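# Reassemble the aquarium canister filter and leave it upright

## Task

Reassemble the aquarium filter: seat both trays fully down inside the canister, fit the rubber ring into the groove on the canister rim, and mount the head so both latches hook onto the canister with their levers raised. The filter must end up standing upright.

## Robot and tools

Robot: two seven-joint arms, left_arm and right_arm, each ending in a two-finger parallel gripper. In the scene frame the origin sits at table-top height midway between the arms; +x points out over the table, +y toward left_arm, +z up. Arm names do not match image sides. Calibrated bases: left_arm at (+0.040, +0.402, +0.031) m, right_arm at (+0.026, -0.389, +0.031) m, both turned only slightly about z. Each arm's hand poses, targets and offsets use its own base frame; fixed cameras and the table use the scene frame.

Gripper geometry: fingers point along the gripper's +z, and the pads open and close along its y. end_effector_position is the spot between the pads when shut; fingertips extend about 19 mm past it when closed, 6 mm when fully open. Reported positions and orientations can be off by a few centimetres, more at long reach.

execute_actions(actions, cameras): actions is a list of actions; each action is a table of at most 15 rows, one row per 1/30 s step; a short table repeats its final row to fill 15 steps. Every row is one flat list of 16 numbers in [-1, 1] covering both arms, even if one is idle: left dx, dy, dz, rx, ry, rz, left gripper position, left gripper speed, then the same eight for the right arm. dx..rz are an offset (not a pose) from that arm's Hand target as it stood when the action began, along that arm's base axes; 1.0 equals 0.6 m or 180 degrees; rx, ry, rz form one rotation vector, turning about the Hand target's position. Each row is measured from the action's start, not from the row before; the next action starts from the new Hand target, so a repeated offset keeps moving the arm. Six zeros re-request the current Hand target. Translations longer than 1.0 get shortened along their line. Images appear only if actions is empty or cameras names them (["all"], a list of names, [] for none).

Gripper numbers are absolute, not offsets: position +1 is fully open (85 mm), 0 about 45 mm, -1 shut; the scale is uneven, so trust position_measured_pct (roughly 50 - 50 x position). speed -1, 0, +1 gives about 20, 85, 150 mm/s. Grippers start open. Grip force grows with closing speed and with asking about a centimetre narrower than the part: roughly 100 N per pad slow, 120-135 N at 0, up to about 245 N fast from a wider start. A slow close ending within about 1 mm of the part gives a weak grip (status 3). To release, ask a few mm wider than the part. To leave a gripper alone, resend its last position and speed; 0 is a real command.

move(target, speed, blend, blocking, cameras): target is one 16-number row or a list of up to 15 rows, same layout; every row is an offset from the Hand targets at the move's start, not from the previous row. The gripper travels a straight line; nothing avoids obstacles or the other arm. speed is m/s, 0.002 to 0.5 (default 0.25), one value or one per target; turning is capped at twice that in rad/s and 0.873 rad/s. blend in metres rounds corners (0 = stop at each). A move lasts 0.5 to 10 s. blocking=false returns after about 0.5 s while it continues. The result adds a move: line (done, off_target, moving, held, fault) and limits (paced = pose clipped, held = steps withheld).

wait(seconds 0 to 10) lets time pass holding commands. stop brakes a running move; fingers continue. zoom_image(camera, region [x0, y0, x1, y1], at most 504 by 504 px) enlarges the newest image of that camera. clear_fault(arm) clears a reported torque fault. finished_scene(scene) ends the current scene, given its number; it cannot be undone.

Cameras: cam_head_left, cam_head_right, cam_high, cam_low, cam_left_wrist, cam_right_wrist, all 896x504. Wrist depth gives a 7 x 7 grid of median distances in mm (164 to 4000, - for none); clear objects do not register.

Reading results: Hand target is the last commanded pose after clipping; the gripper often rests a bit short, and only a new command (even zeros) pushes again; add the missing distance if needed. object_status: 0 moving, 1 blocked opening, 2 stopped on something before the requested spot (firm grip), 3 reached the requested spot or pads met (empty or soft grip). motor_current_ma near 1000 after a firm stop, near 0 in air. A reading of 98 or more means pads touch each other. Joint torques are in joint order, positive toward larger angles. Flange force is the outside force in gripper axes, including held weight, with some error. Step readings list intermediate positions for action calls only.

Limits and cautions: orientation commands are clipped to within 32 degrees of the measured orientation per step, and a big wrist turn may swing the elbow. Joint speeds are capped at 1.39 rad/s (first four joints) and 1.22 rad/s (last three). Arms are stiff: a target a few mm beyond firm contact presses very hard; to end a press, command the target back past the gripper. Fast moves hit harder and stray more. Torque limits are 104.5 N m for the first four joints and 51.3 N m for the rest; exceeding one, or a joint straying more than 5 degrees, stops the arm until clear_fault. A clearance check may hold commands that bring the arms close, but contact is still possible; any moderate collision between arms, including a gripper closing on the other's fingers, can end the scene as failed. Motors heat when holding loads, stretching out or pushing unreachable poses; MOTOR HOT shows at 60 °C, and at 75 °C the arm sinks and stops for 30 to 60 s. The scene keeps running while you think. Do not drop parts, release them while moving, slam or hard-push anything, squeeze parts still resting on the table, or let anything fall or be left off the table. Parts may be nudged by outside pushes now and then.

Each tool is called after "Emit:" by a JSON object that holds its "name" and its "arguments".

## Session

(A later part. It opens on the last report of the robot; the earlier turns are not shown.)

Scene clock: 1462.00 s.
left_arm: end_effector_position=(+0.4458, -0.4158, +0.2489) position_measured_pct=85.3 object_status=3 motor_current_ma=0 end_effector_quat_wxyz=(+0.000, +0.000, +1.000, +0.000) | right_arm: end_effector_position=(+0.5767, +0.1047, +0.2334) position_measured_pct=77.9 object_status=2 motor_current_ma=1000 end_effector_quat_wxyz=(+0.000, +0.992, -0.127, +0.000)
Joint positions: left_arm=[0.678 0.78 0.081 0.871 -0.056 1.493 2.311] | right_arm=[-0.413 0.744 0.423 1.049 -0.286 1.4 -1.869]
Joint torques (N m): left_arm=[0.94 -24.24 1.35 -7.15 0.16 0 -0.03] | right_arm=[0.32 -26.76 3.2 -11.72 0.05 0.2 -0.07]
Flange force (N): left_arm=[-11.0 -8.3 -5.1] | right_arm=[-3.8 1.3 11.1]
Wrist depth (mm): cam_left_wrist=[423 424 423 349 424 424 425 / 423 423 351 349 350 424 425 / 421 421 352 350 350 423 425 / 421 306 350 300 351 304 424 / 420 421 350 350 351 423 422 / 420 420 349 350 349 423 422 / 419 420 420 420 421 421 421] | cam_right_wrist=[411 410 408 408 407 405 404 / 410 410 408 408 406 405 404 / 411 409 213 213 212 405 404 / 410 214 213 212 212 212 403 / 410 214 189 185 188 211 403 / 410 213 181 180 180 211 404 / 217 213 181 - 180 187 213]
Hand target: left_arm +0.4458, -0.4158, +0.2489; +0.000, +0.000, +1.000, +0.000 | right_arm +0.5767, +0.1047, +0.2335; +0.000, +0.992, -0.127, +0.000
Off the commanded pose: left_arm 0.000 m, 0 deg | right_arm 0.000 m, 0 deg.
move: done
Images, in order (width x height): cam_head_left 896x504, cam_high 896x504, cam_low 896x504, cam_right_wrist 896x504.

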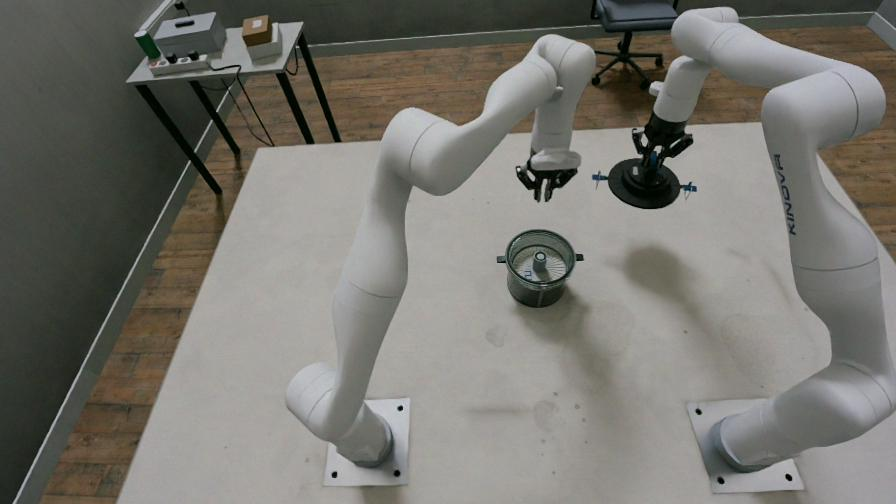

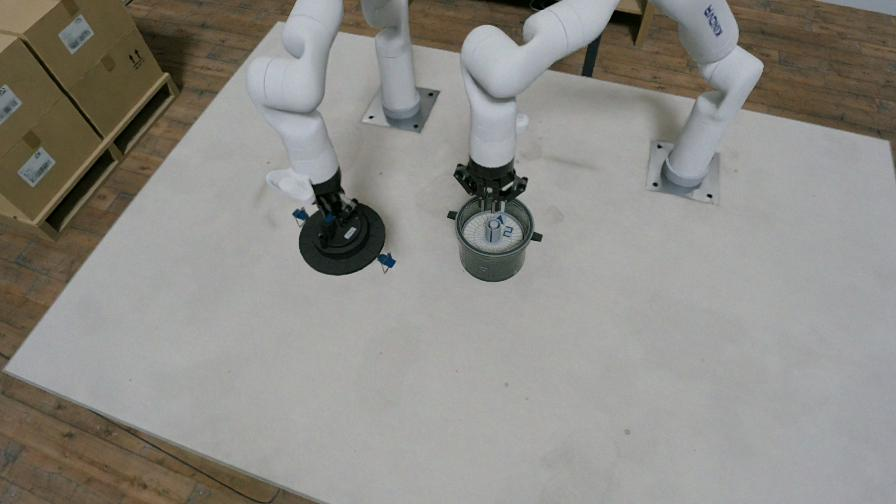

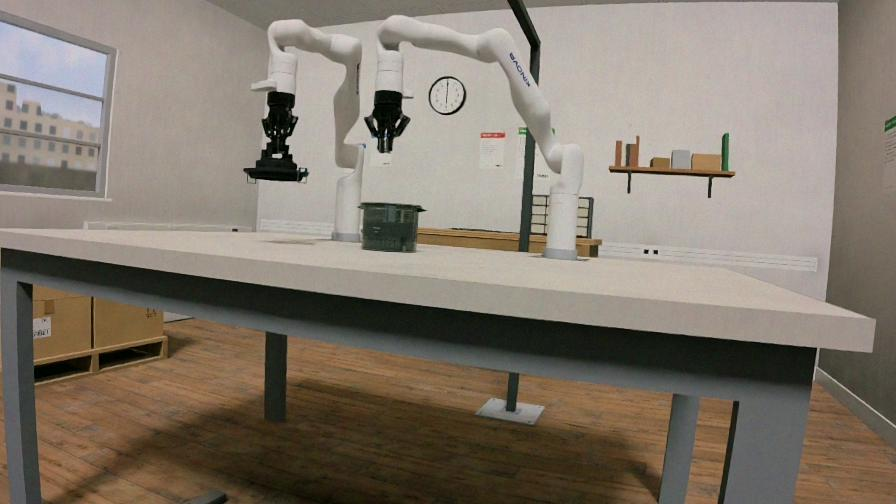

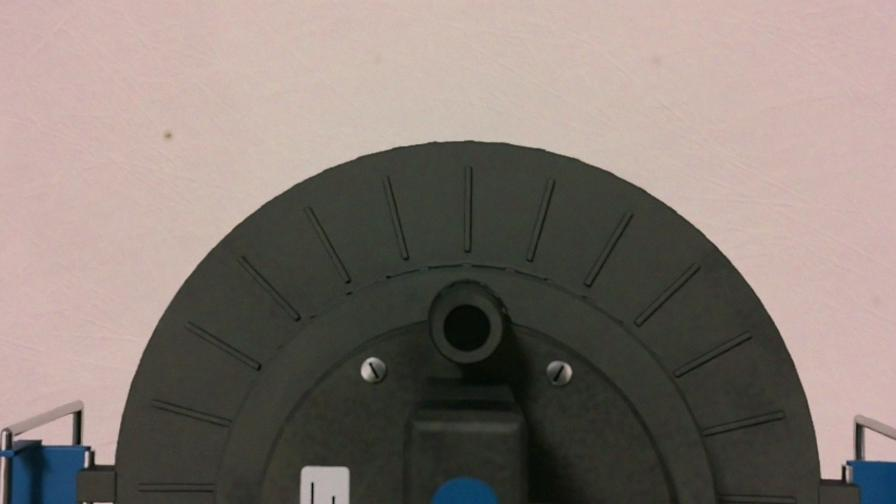

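Emit:
{"name": "move", "arguments": {"target": [[-0.05,0.25,0.1,0,0,0,-0.7,-1,0,0,0.0608,0,0,0,-0.8,-1],[-0.1,0.443,0.12,0,0,0,-0.7,-1,-0.2648,0.4543,0.0608,0,0,0.0683,-0.8,-1]], "speed": [0.12,0.1], "blend": [0.01,0], "cameras": ["cam_right_wrist","cam_high","cam_low","cam_head_left"]}}

Emit:
{"name": "zoom_image", "arguments": {"camera": "cam_low", "region": [320, 120, 460, 260]}}

Emit:
{"name": "zoom_image", "arguments": {"camera": "cam_high", "region": [420, 130, 570, 290]}}

Scene clock: 1548.17 s.
left_arm: end_effector_position=(+0.3858, -0.1500, +0.3209) position_measured_pct=85.3 object_status=3 motor_current_ma=0 end_effector_quat_wxyz=(+0.000, +0.000, +1.000, +0.000) | right_arm: end_effector_position=(+0.4179, +0.3772, +0.2699) position_measured_pct=77.9 object_status=2 motor_current_ma=1000 end_effector_quat_wxyz=(+0.000, +1.000, -0.020, +0.000)
Joint positions: left_arm=[0.303 0.251 0.009 1.512 -0.002 1.378 1.884] | right_arm=[-0.955 0.657 0.366 1.075 -0.223 1.444 -2.242]
Joint torques (N m): left_arm=[0.94 -14.57 0.72 -7.01 0.12 0 0.01] | right_arm=[-0.05 -25.2 2.86 -11.57 0.13 0.13 -0.03]
Flange force (N): left_arm=[-7.5 -0.5 -5.0] | right_arm=[-1.2 1.3 9.9]
Wrist depth (mm): cam_left_wrist=[496 497 497 498 499 497 497 / 495 496 496 497 497 496 498 / 495 497 494 496 496 497 496 / 494 495 496 497 494 496 497 / 442 495 495 495 493 496 496 / 423 494 494 494 496 494 492 / 492 493 493 493 493 492 495] | cam_right_wrist=[448 446 445 445 444 443 441 / 447 446 445 444 443 441 441 / 448 445 213 213 212 441 441 / 446 214 213 212 212 211 441 / 447 213 189 184 188 211 440 / 446 213 181 180 180 211 236 / 216 213 181 - 180 187 211]
Hand target: left_arm +0.3858, -0.1500, +0.3209; +0.000, +0.000, +1.000, +0.000 | right_arm +0.4178, +0.3773, +0.2699; +0.000, +1.000, -0.020, +0.000
Off the commanded pose: left_arm 0.000 m, 0 deg | right_arm 0.000 m, 0 deg.
move: done
Images, in order (width x height): cam_head_left 896x504, cam_high 896x504, cam_low 896x504, cam_right_wrist 896x504.

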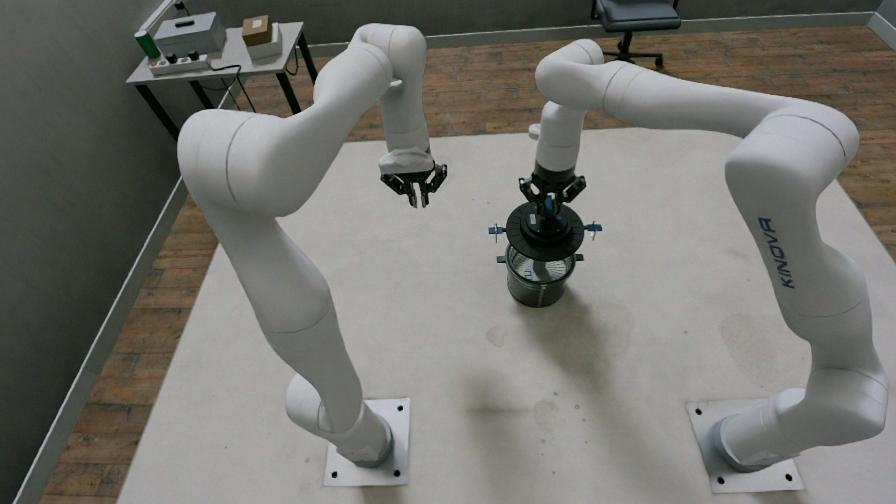

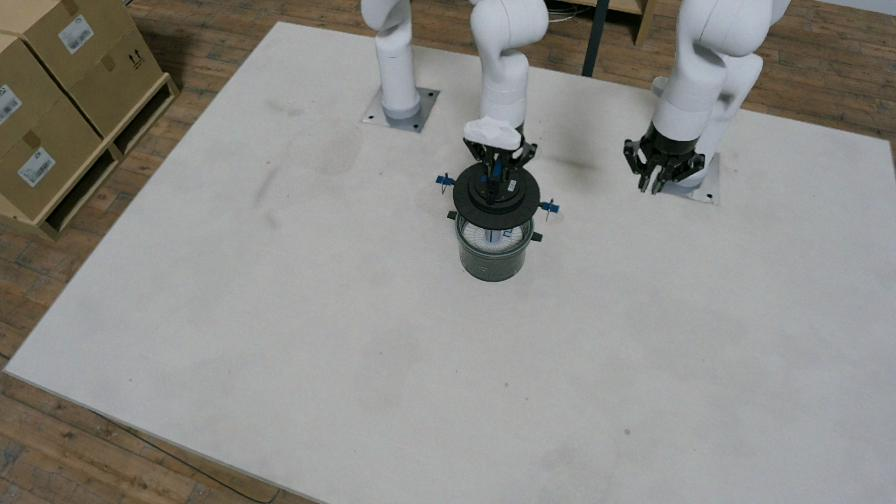

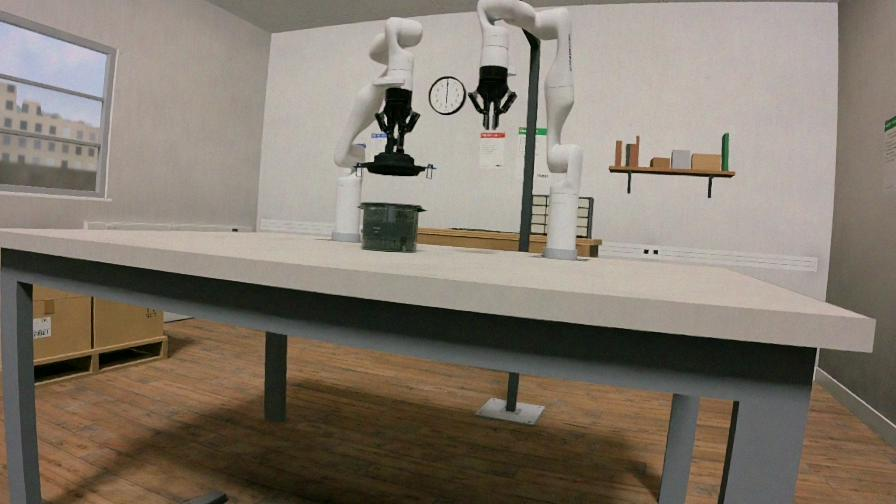

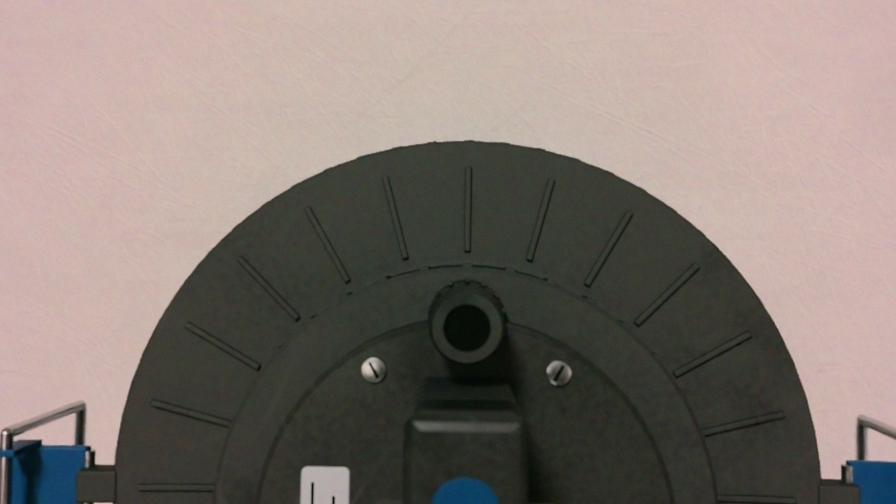

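Scaled by 3.600 from the camera's 896x504 image, which has a finer 1280x720 frame.

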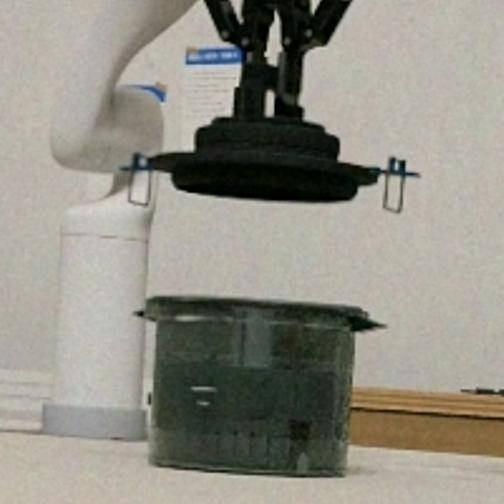

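Scaled by 3.150 from the camera's 896x504 image, which has a finer 1280x720 frame.

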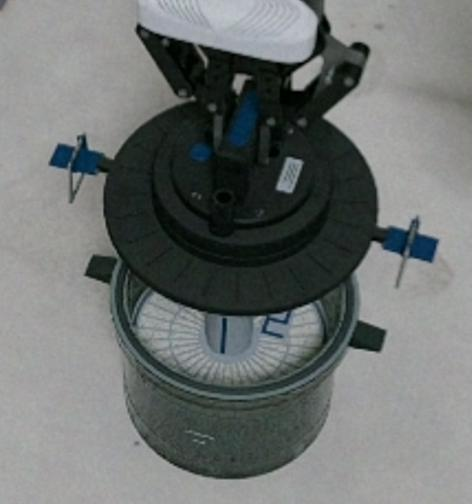

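Emit:
{"name": "move", "arguments": {"target": [0,0,0,0,0,0,-0.7,-1,0,0,-0.1333,0,0,0,-0.8,-1], "speed": 0.06, "cameras": ["cam_high","cam_low","cam_head_left","cam_head_right"]}}

Emit:
{"name": "zoom_image", "arguments": {"camera": "cam_low", "region": [330, 150, 450, 260]}}

Emit:
{"name": "zoom_image", "arguments": {"camera": "cam_high", "region": [420, 150, 570, 290]}}

Emit:
{"name": "zoom_image", "arguments": {"camera": "cam_head_left", "region": [470, 190, 620, 320]}}

Emit:
{"name": "zoom_image", "arguments": {"camera": "cam_head_right", "region": [470, 190, 620, 320]}}

Scene clock: 1569.33 s.
left_arm: end_effector_position=(+0.3858, -0.1500, +0.3209) position_measured_pct=85.3 object_status=3 motor_current_ma=0 end_effector_quat_wxyz=(+0.000, +0.000, +1.000, +0.000) | right_arm: end_effector_position=(+0.4178, +0.3773, +0.1900) position_measured_pct=77.9 object_status=2 motor_current_ma=1000 end_effector_quat_wxyz=(+0.000, +1.000, -0.020, +0.000)
Joint positions: left_arm=[0.303 0.251 0.009 1.512 -0.002 1.378 1.884] | right_arm=[-0.96 0.709 0.349 1.245 -0.239 1.227 -2.219]
Joint torques (N m): left_arm=[0.95 -14.56 0.77 -7.02 0.09 0.03 -0.02] | right_arm=[0.32 -25.68 2.84 -11.42 0.15 0.14 -0.1]
Flange force (N): left_arm=[-7.4 -0.5 -4.9] | right_arm=[-2.9 2.3 10.6]
Wrist depth (mm): cam_left_wrist=[497 497 498 497 499 498 498 / 495 496 494 496 497 496 499 / 497 495 496 496 497 496 497 / 495 495 494 496 494 497 496 / 436 494 496 494 494 494 497 / 345 493 492 494 494 495 494 / 494 492 494 493 493 494 495] | cam_right_wrist=[367 366 365 364 364 363 362 / 367 366 366 364 364 363 362 / 367 366 213 212 212 362 362 / 367 366 213 212 212 211 362 / 366 214 189 184 188 211 362 / 367 213 181 180 180 211 361 / 216 213 181 - 180 187 211]
Hand target: left_arm +0.3858, -0.1500, +0.3209; +0.000, +0.000, +1.000, +0.000 | right_arm +0.4178, +0.3773, +0.1900; +0.000, +1.000, -0.020, +0.000
Off the commanded pose: left_arm 0.000 m, 0 deg | right_arm 0.000 m, 0 deg.
move: done
Images, in order (width x height): cam_head_left 896x504, cam_head_right 896x504, cam_high 896x504, cam_low 896x504.

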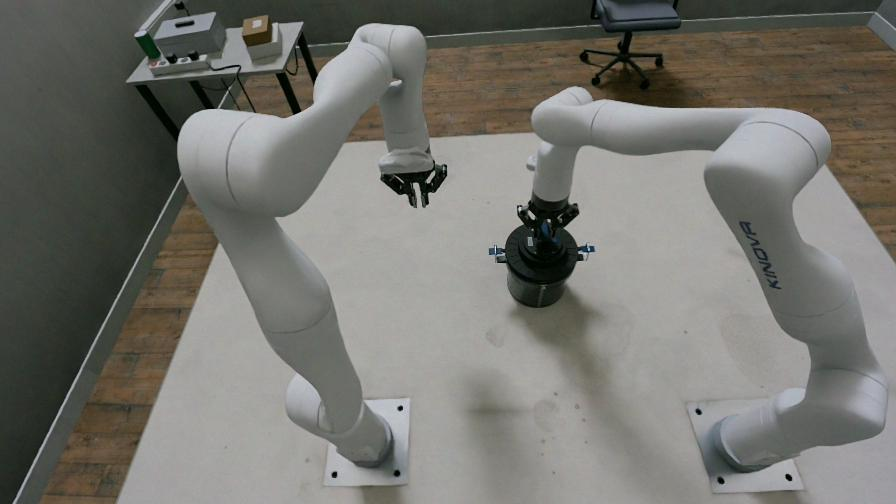

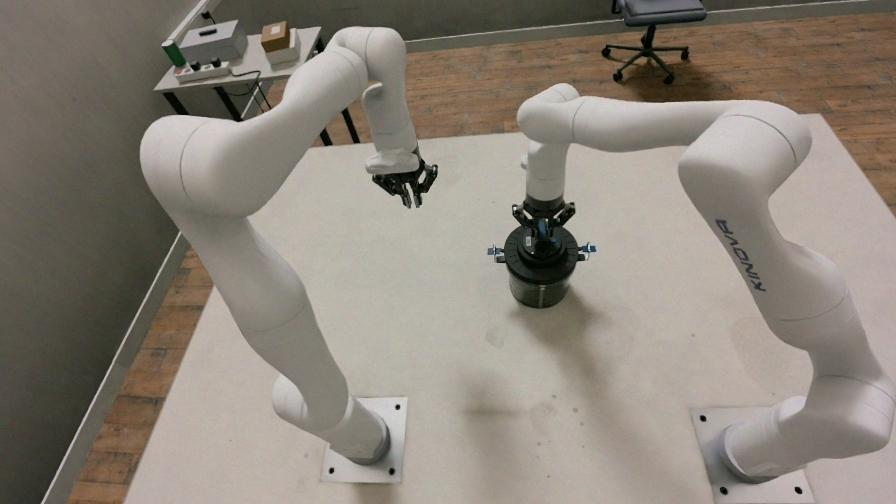

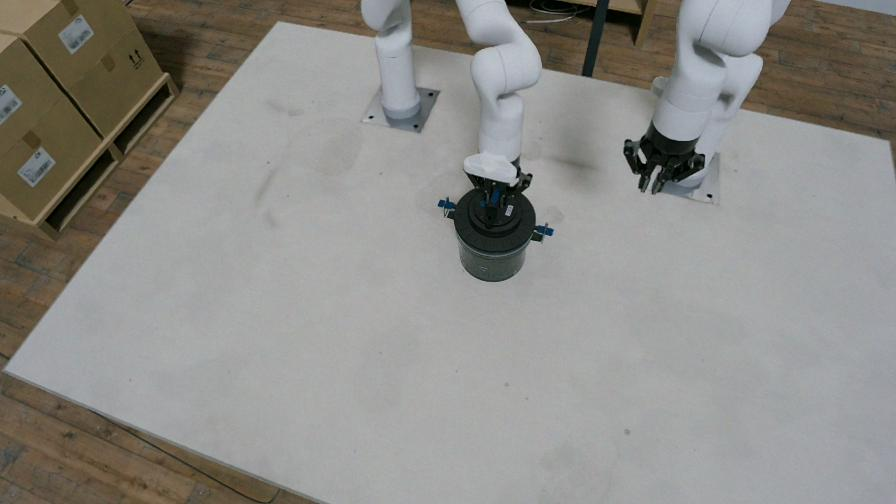

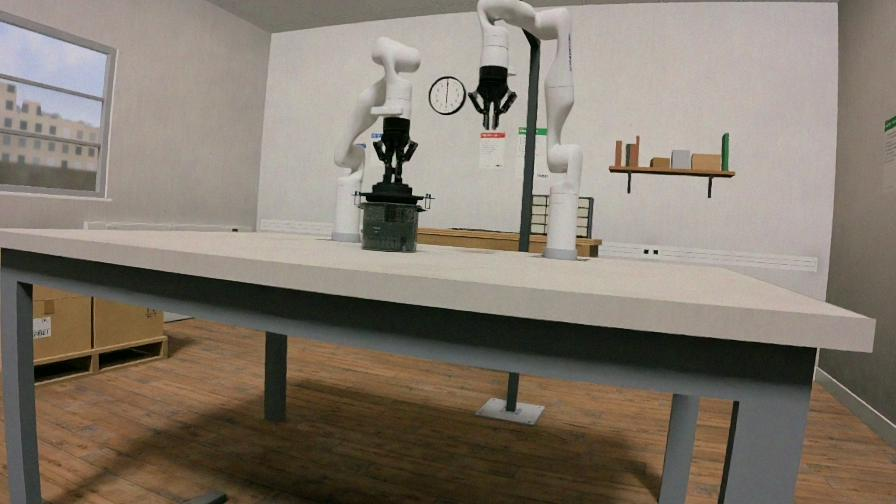

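Scaled by 4.200 from the camera's 896x504 image, which has a finer 1280x720 frame.

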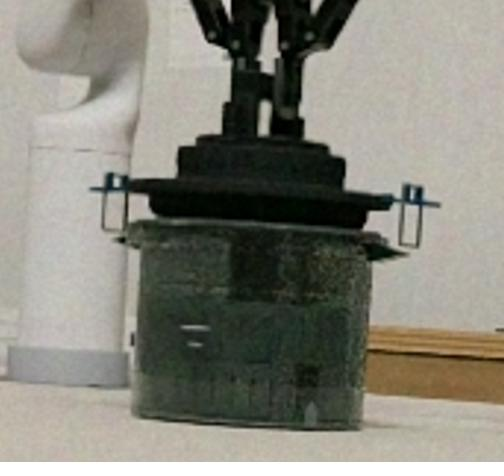

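Scaled by 3.360 from the camera's 896x504 image, which has a finer 1280x720 frame.

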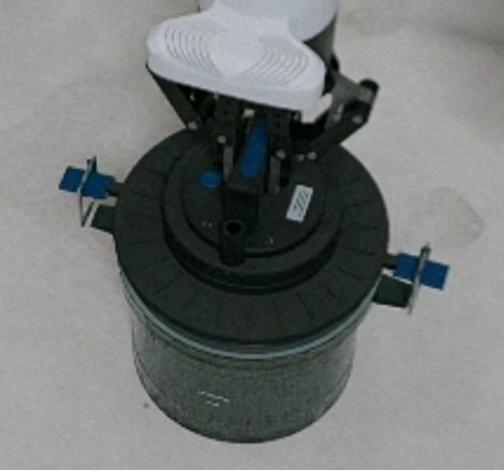

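Scaled by 3.360 from the camera's 896x504 image, which has a finer 1280x720 frame.

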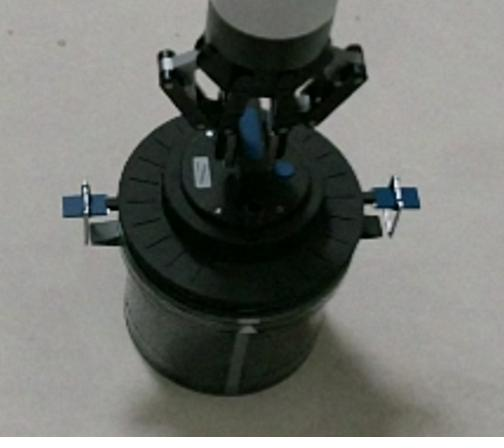

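Scaled by 3.360 from the camera's 896x504 image, which has a finer 1280x720 frame.

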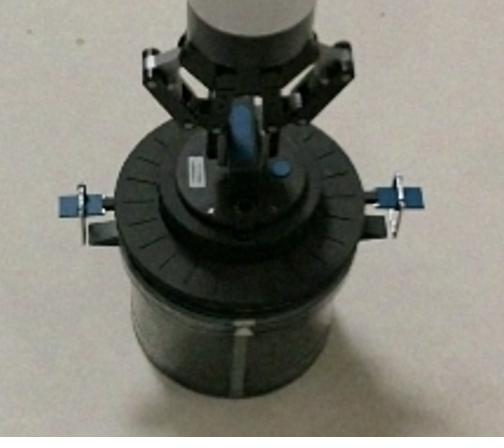

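Emit:
{"name": "move", "arguments": {"target": [0,0,0,0,0,0,-0.7,-1,0,0,-0.01,0,0,0,-0.8,-1], "speed": 0.02}}

Emit:
{"name": "move", "arguments": {"target": [0,0,0,0,0,0,-0.7,-1,0,0,-0.005,0,0,0,-0.8,-1], "speed": 0.02, "cameras": ["cam_high","cam_low","cam_head_left","cam_head_right"]}}

Emit:
{"name": "zoom_image", "arguments": {"camera": "cam_low", "region": [330, 150, 450, 260]}}

Emit:
{"name": "zoom_image", "arguments": {"camera": "cam_high", "region": [420, 150, 570, 290]}}

Emit:
{"name": "zoom_image", "arguments": {"camera": "cam_head_left", "region": [470, 190, 620, 320]}}

Scene clock: 1596.03 s.
left_arm: end_effector_position=(+0.3858, -0.1500, +0.3209) position_measured_pct=85.3 object_status=3 motor_current_ma=0 end_effector_quat_wxyz=(+0.000, +0.000, +1.000, +0.000) | right_arm: end_effector_position=(+0.4178, +0.3773, +0.1840) position_measured_pct=77.9 object_status=2 motor_current_ma=1000 end_effector_quat_wxyz=(+0.000, +1.000, -0.020, +0.000)
Joint positions: left_arm=[0.303 0.251 0.009 1.512 -0.002 1.378 1.884] | right_arm=[-0.96 0.714 0.348 1.255 -0.241 1.212 -2.217]
Joint torques (N m): left_arm=[0.97 -14.62 0.78 -6.99 0.09 0.03 -0.02] | right_arm=[0.38 -25.61 2.85 -11.13 0.07 -0.03 -0.1]
Flange force (N): left_arm=[-7.6 -0.6 -4.9] | right_arm=[-2.2 1.5 9.6]
Wrist depth (mm): cam_left_wrist=[497 498 496 497 497 497 499 / 497 498 494 498 497 498 498 / 497 494 494 496 495 496 497 / 495 496 493 496 496 495 497 / 434 494 496 494 494 494 496 / 351 493 494 495 496 494 496 / 494 492 494 493 492 494 493] | cam_right_wrist=[361 360 360 358 358 357 356 / 362 360 360 358 357 356 356 / 361 360 213 213 212 357 356 / 360 359 213 212 212 211 356 / 361 214 189 185 188 211 355 / 360 213 181 180 180 211 355 / 216 213 181 - 180 187 211]
Hand target: left_arm +0.3858, -0.1500, +0.3209; +0.000, +0.000, +1.000, +0.000 | right_arm +0.4178, +0.3773, +0.1840; +0.000, +1.000, -0.020, +0.000
Off the commanded pose: left_arm 0.000 m, 0 deg | right_arm 0.000 m, 0 deg.
move: done

Scene clock: 1596.73 s.
left_arm: end_effector_position=(+0.3858, -0.1500, +0.3209) position_measured_pct=85.3 object_status=3 motor_current_ma=0 end_effector_quat_wxyz=(+0.000, +0.000, +1.000, +0.000) | right_arm: end_effector_position=(+0.4178, +0.3773, +0.1810) position_measured_pct=77.9 object_status=2 motor_current_ma=1000 end_effector_quat_wxyz=(+0.000, +1.000, -0.020, +0.000)
Joint positions: left_arm=[0.303 0.251 0.009 1.512 -0.002 1.378 1.884] | right_arm=[-0.96 0.717 0.347 1.26 -0.242 1.204 -2.216]
Joint torques (N m): left_arm=[0.95 -14.59 0.78 -7.02 0.1 -0.01 -0.02] | right_arm=[0.33 -25.74 2.84 -11.18 0.1 0.42 -0.12]
Flange force (N): left_arm=[-7.5 -0.6 -5.0] | right_arm=[-2.9 2.3 11.0]
Wrist depth (mm): cam_left_wrist=[497 494 497 497 496 497 499 / 498 498 497 498 496 497 496 / 494 495 494 496 497 497 498 / 494 498 494 498 497 496 494 / 421 494 495 495 493 494 497 / 354 494 492 495 493 493 494 / 493 493 492 493 494 494 494] | cam_right_wrist=[358 357 356 355 355 354 353 / 358 358 356 356 355 354 353 / 358 357 213 213 212 354 353 / 358 357 213 212 212 211 353 / 358 214 189 184 188 211 352 / 357 214 181 180 180 211 352 / 216 213 181 - 180 187 212]
Hand target: left_arm +0.3858, -0.1500, +0.3209; +0.000, +0.000, +1.000, +0.000 | right_arm +0.4178, +0.3773, +0.1810; +0.000, +1.000, -0.020, +0.000
Off the commanded pose: left_arm 0.000 m, 0 deg | right_arm 0.000 m, 0 deg.
move: done
Images, in order (width x height): cam_head_left 896x504, cam_head_right 896x504, cam_high 896x504, cam_low 896x504.

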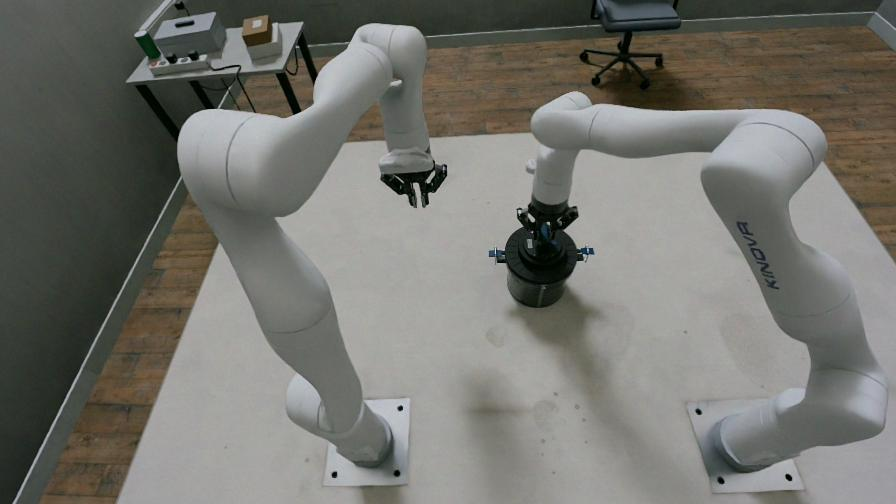

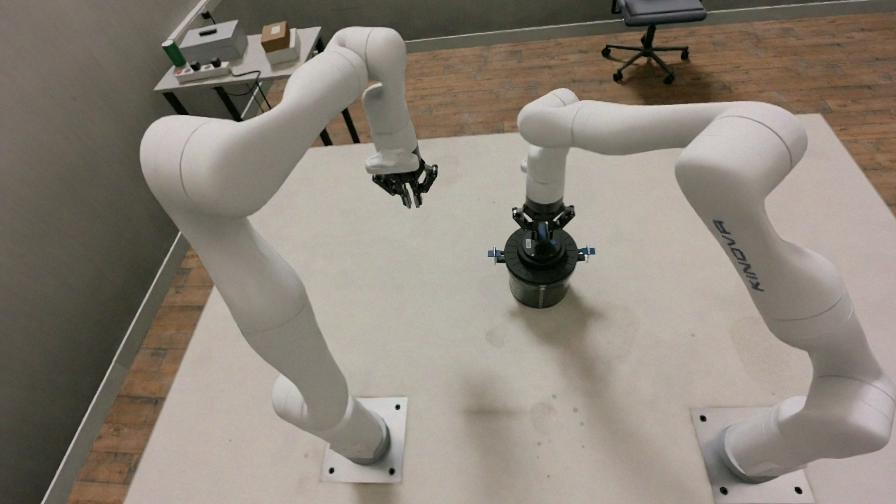

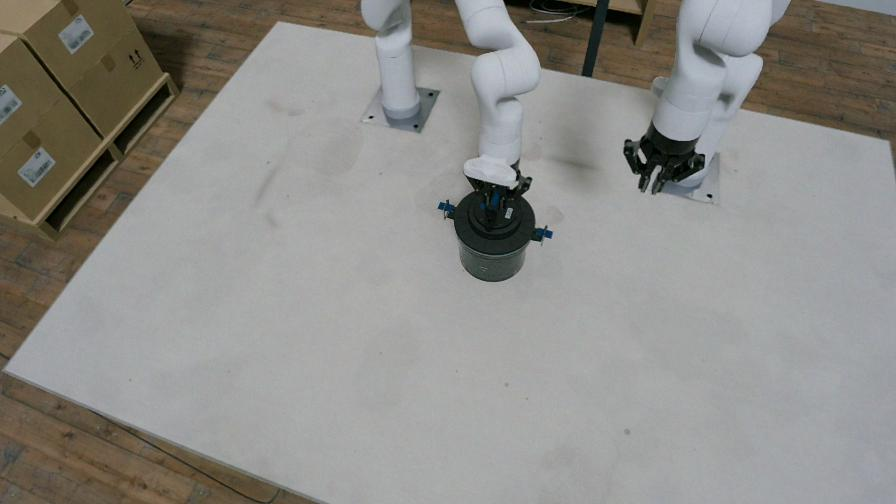

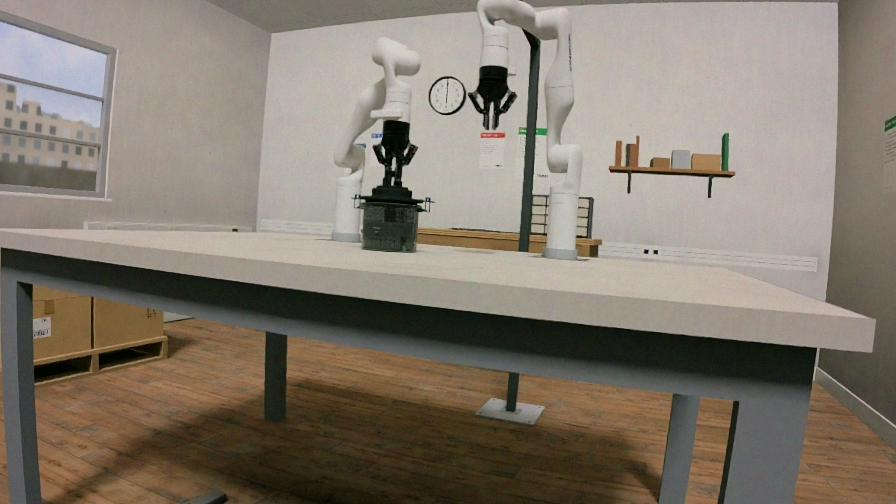

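Scaled by 4.200 from the camera's 896x504 image, which has a finer 1280x720 frame.

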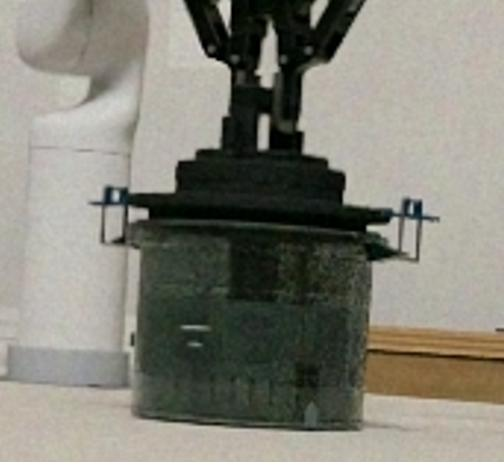

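Scaled by 3.360 from the camera's 896x504 image, which has a finer 1280x720 frame.

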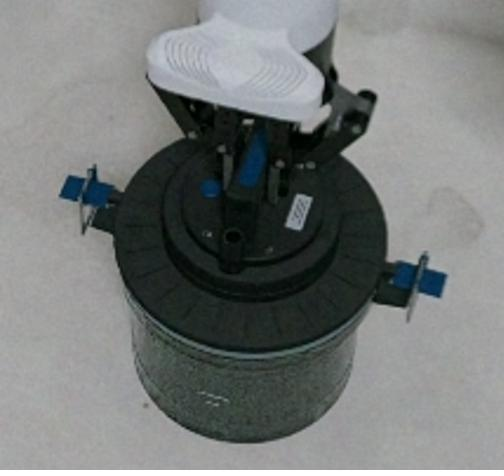

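Scaled by 3.360 from the camera's 896x504 image, which has a finer 1280x720 frame.

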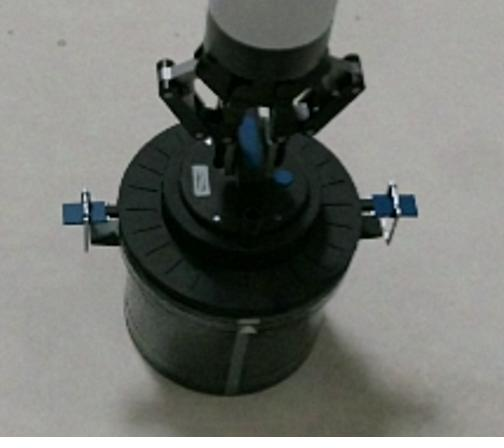

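Emit:
{"name": "move", "arguments": {"target": [0,0,0,0,0,0,-0.7,-1,0,0,-0.005,0,0,0,-0.8,-1], "speed": 0.02}}

Emit:
{"name": "move", "arguments": {"target": [0,0,0,0,0,0,-0.7,-1,0,0,-0.0033,0,0,0,-0.8,-1], "speed": 0.02}}

Scene clock: 1602.50 s.
left_arm: end_effector_position=(+0.3858, -0.1500, +0.3209) position_measured_pct=85.3 object_status=3 motor_current_ma=0 end_effector_quat_wxyz=(+0.000, +0.000, +1.000, +0.000) | right_arm: end_effector_position=(+0.4178, +0.3773, +0.1780) position_measured_pct=77.9 object_status=2 motor_current_ma=1000 end_effector_quat_wxyz=(+0.000, +1.000, -0.020, +0.000)
Joint positions: left_arm=[0.303 0.251 0.009 1.512 -0.002 1.378 1.884] | right_arm=[-0.96 0.72 0.346 1.265 -0.243 1.197 -2.215]
Joint torques (N m): left_arm=[0.96 -14.57 0.74 -6.99 0.1 0.02 -0.06] | right_arm=[2.21 -22.64 3.99 -10.48 0.85 -0.85 -0.03]
Flange force (N): left_arm=[-7.5 -0.7 -5.0] | right_arm=[-7.0 1.4 4.2]
Wrist depth (mm): cam_left_wrist=[496 497 497 496 497 499 496 / 498 496 496 496 497 496 494 / 495 497 496 497 494 496 496 / 494 495 494 497 497 497 496 / 423 494 493 497 496 496 496 / 357 494 494 493 494 495 494 / 494 495 493 493 494 493 493] | cam_right_wrist=[355 355 353 352 352 351 350 / 355 354 354 352 352 351 350 / 356 354 213 213 212 351 350 / 355 354 213 212 212 211 350 / 355 214 189 184 188 211 349 / 354 213 181 180 180 211 350 / 216 213 181 - 180 187 212]
Hand target: left_arm +0.3858, -0.1500, +0.3209; +0.000, +0.000, +1.000, +0.000 | right_arm +0.4178, +0.3773, +0.1780; +0.000, +1.000, -0.020, +0.000
Off the commanded pose: left_arm 0.000 m, 0 deg | right_arm 0.000 m, 0 deg.
move: done

Scene clock: 1603.20 s.
left_arm: end_effector_position=(+0.3858, -0.1500, +0.3209) position_measured_pct=85.3 object_status=3 motor_current_ma=0 end_effector_quat_wxyz=(+0.000, +0.000, +1.000, +0.000) | right_arm: end_effector_position=(+0.4178, +0.3773, +0.1760) position_measured_pct=77.9 object_status=2 motor_current_ma=1000 end_effector_quat_wxyz=(+0.000, +1.000, -0.020, +0.000)
Joint positions: left_arm=[0.303 0.251 0.009 1.512 -0.002 1.378 1.884] | right_arm=[-0.96 0.722 0.345 1.268 -0.243 1.192 -2.215]
Joint torques (N m): left_arm=[0.98 -14.55 0.75 -7.02 0.11 0.02 -0.04] | right_arm=[1.24 -25.42 3.61 -11.07 0.55 -0.17 -0.06]
Flange force (N): left_arm=[-7.4 -0.5 -4.9] | right_arm=[-3.9 0.8 9.3]
Wrist depth (mm): cam_left_wrist=[497 497 496 497 497 498 496 / 497 497 496 494 497 498 498 / 496 496 497 495 496 497 497 / 493 494 496 493 495 499 496 / 423 498 494 494 497 497 494 / 359 493 494 494 493 495 494 / 493 492 494 492 492 494 494] | cam_right_wrist=[353 352 352 350 350 349 348 / 353 352 351 350 349 349 348 / 353 352 213 213 212 348 348 / 352 352 213 212 212 212 348 / 353 213 189 185 188 211 348 / 352 214 181 181 180 211 348 / 216 213 181 - 180 188 212]
Hand target: left_arm +0.3858, -0.1500, +0.3209; +0.000, +0.000, +1.000, +0.000 | right_arm +0.4178, +0.3773, +0.1760; +0.000, +1.000, -0.020, +0.000
Off the commanded pose: left_arm 0.000 m, 0 deg | right_arm 0.000 m, 0 deg.
move: done

Emit:
{"name": "move", "arguments": {"target": [0,0,0,0,0,0,-0.7,-1,0,0,-0.0033,0,0,0,-0.8,-1], "speed": 0.02}}

Emit:
{"name": "move", "arguments": {"target": [0,0,0,0,0,0,-0.7,-1,0,0,-0.0025,0,0,0,-0.8,-1], "speed": 0.02, "cameras": ["cam_low","cam_high","cam_head_left"]}}

Emit:
{"name": "zoom_image", "arguments": {"camera": "cam_low", "region": [330, 150, 450, 260]}}

Scene clock: 1610.17 s.
left_arm: end_effector_position=(+0.3858, -0.1500, +0.3209) position_measured_pct=85.3 object_status=3 motor_current_ma=0 end_effector_quat_wxyz=(+0.000, +0.000, +1.000, +0.000) | right_arm: end_effector_position=(+0.4178, +0.3773, +0.1740) position_measured_pct=77.9 object_status=2 motor_current_ma=1000 end_effector_quat_wxyz=(+0.000, +1.000, -0.020, +0.000)
Joint positions: left_arm=[0.303 0.251 0.009 1.512 -0.002 1.378 1.884] | right_arm=[-0.959 0.724 0.345 1.271 -0.244 1.187 -2.214]
Joint torques (N m): left_arm=[0.95 -14.58 0.77 -6.98 0.11 0 -0.05] | right_arm=[1.04 -24.18 3.4 -10.2 0.69 0.15 -0.08]
Flange force (N): left_arm=[-7.5 -0.6 -5.0] | right_arm=[-3.3 0.8 7.6]
Wrist depth (mm): cam_left_wrist=[497 497 497 496 496 499 498 / 495 497 496 498 496 498 497 / 495 496 496 495 495 495 497 / 496 495 496 495 495 494 497 / 421 494 495 494 496 496 494 / 359 492 493 496 494 494 495 / 493 493 492 492 495 494 492] | cam_right_wrist=[351 351 350 350 348 347 346 / 351 350 350 348 348 347 346 / 351 351 213 213 212 347 346 / 351 350 213 212 212 212 346 / 351 214 189 185 188 211 346 / 350 213 181 181 180 211 346 / 216 213 181 - 180 188 213]
Hand target: left_arm +0.3858, -0.1500, +0.3209; +0.000, +0.000, +1.000, +0.000 | right_arm +0.4178, +0.3773, +0.1740; +0.000, +1.000, -0.020, +0.000
Off the commanded pose: left_arm 0.000 m, 0 deg | right_arm 0.000 m, 0 deg.
move: done

Scene clock: 1610.87 s.
left_arm: end_effector_position=(+0.3858, -0.1500, +0.3209) position_measured_pct=85.3 object_status=3 motor_current_ma=0 end_effector_quat_wxyz=(+0.000, +0.000, +1.000, +0.000) | right_arm: end_effector_position=(+0.4179, +0.3773, +0.1726) position_measured_pct=77.9 object_status=2 motor_current_ma=1000 end_effector_quat_wxyz=(+0.000, +1.000, -0.020, +0.000)
Joint positions: left_arm=[0.303 0.251 0.009 1.512 -0.002 1.378 1.884] | right_arm=[-0.959 0.725 0.344 1.273 -0.244 1.183 -2.214]
Joint torques (N m): left_arm=[0.99 -14.56 0.77 -7.01 0.09 0.02 -0.02] | right_arm=[0.77 -15.38 2.16 -7.26 0.66 -1.05 -0.16]
Flange force (N): left_arm=[-7.5 -0.5 -4.9] | right_arm=[-6.0 4.3 -8.9]
Wrist depth (mm): cam_left_wrist=[496 496 496 497 497 499 497 / 497 496 497 496 495 496 496 / 497 495 497 493 497 496 496 / 494 495 496 494 497 497 495 / 423 495 495 494 496 494 494 / 359 492 495 493 494 495 493 / 493 493 493 493 494 494 496] | cam_right_wrist=[351 350 348 348 347 346 345 / 350 350 349 348 347 346 346 / 350 349 213 213 213 346 345 / 350 350 213 212 212 212 345 / 350 213 189 189 188 212 344 / 350 213 181 181 181 211 345 / 216 213 181 - 180 188 213]
Hand target: left_arm +0.3858, -0.1500, +0.3209; +0.000, +0.000, +1.000, +0.000 | right_arm +0.4178, +0.3773, +0.1725; +0.000, +1.000, -0.020, +0.000
Off the commanded pose: left_arm 0.000 m, 0 deg | right_arm 0.000 m, 0 deg.
move: done
Images, in order (width x height): cam_head_left 896x504, cam_high 896x504, cam_low 896x504.

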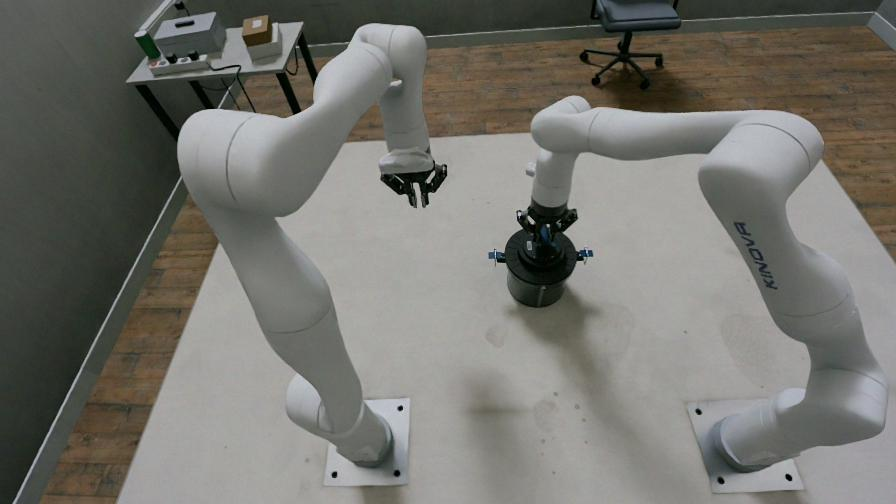

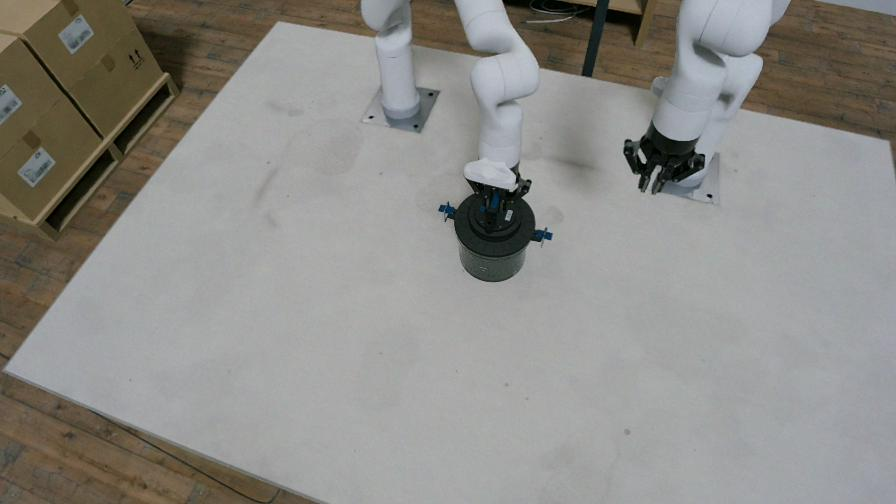

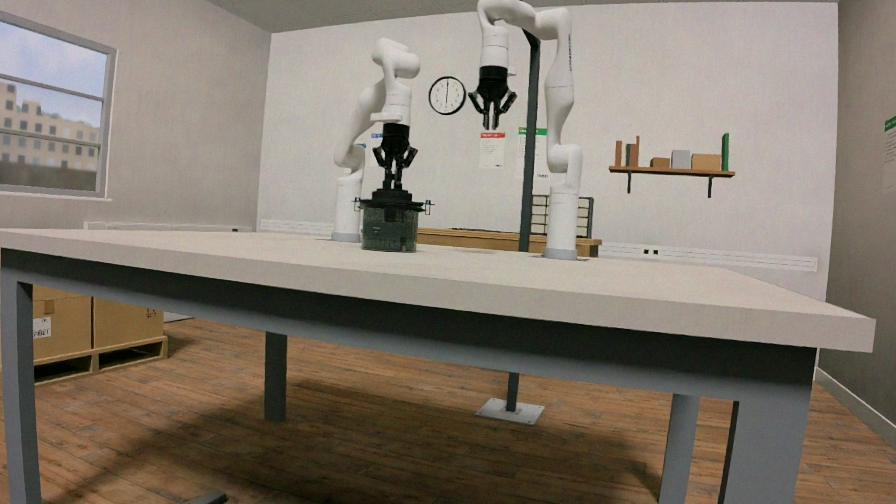

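Scaled by 4.200 from the camera's 896x504 image, which has a finer 1280x720 frame.

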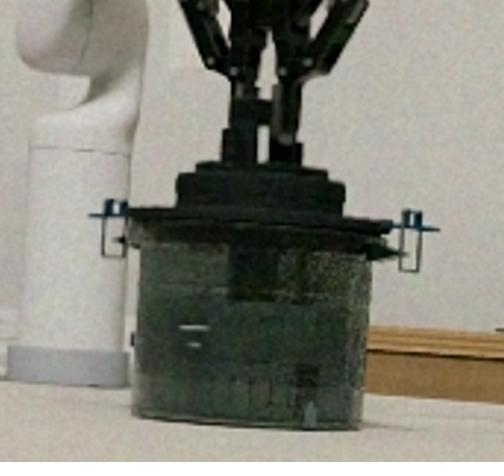

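Emit:
{"name": "move", "arguments": {"target": [0,0,0,0,0,0,-0.7,-1,0,0,-0.0015,0,0,0,-0.8,-1], "speed": 0.02}}

Scene clock: 1619.67 s.
left_arm: end_effector_position=(+0.3858, -0.1500, +0.3209) position_measured_pct=85.3 object_status=3 motor_current_ma=0 end_effector_quat_wxyz=(+0.000, +0.000, +1.000, +0.000) | right_arm: end_effector_position=(+0.4179, +0.3773, +0.1716) position_measured_pct=77.9 object_status=2 motor_current_ma=1000 end_effector_quat_wxyz=(+0.000, +1.000, -0.020, +0.000)
Joint positions: left_arm=[0.303 0.251 0.009 1.512 -0.002 1.378 1.884] | right_arm=[-0.959 0.726 0.344 1.275 -0.245 1.181 -2.213]
Joint torques (N m): left_arm=[1 -14.58 0.73 -7 0.13 0.01 -0.04] | right_arm=[-0.88 -10.61 0.37 -5.98 0.05 -1.83 -0.1]
Flange force (N): left_arm=[-7.5 -0.6 -5.0] | right_arm=[-6.0 8.3 -18.2]
Wrist depth (mm): cam_left_wrist=[497 496 497 500 498 498 497 / 495 497 496 497 496 496 497 / 495 494 494 494 495 496 498 / 495 494 496 495 496 494 497 / 420 495 493 494 494 494 496 / 360 493 493 496 495 494 494 / 491 492 492 493 495 492 494] | cam_right_wrist=[350 349 348 347 347 346 345 / 350 349 348 347 346 346 344 / 350 349 214 213 213 346 344 / 349 349 213 213 213 213 344 / 349 213 189 189 189 212 344 / 350 213 181 181 181 212 344 / 216 213 181 - 180 188 214]
Hand target: left_arm +0.3858, -0.1500, +0.3209; +0.000, +0.000, +1.000, +0.000 | right_arm +0.4178, +0.3773, +0.1716; +0.000, +1.000, -0.020, +0.000
Off the commanded pose: left_arm 0.000 m, 0 deg | right_arm 0.000 m, 0 deg.
move: done


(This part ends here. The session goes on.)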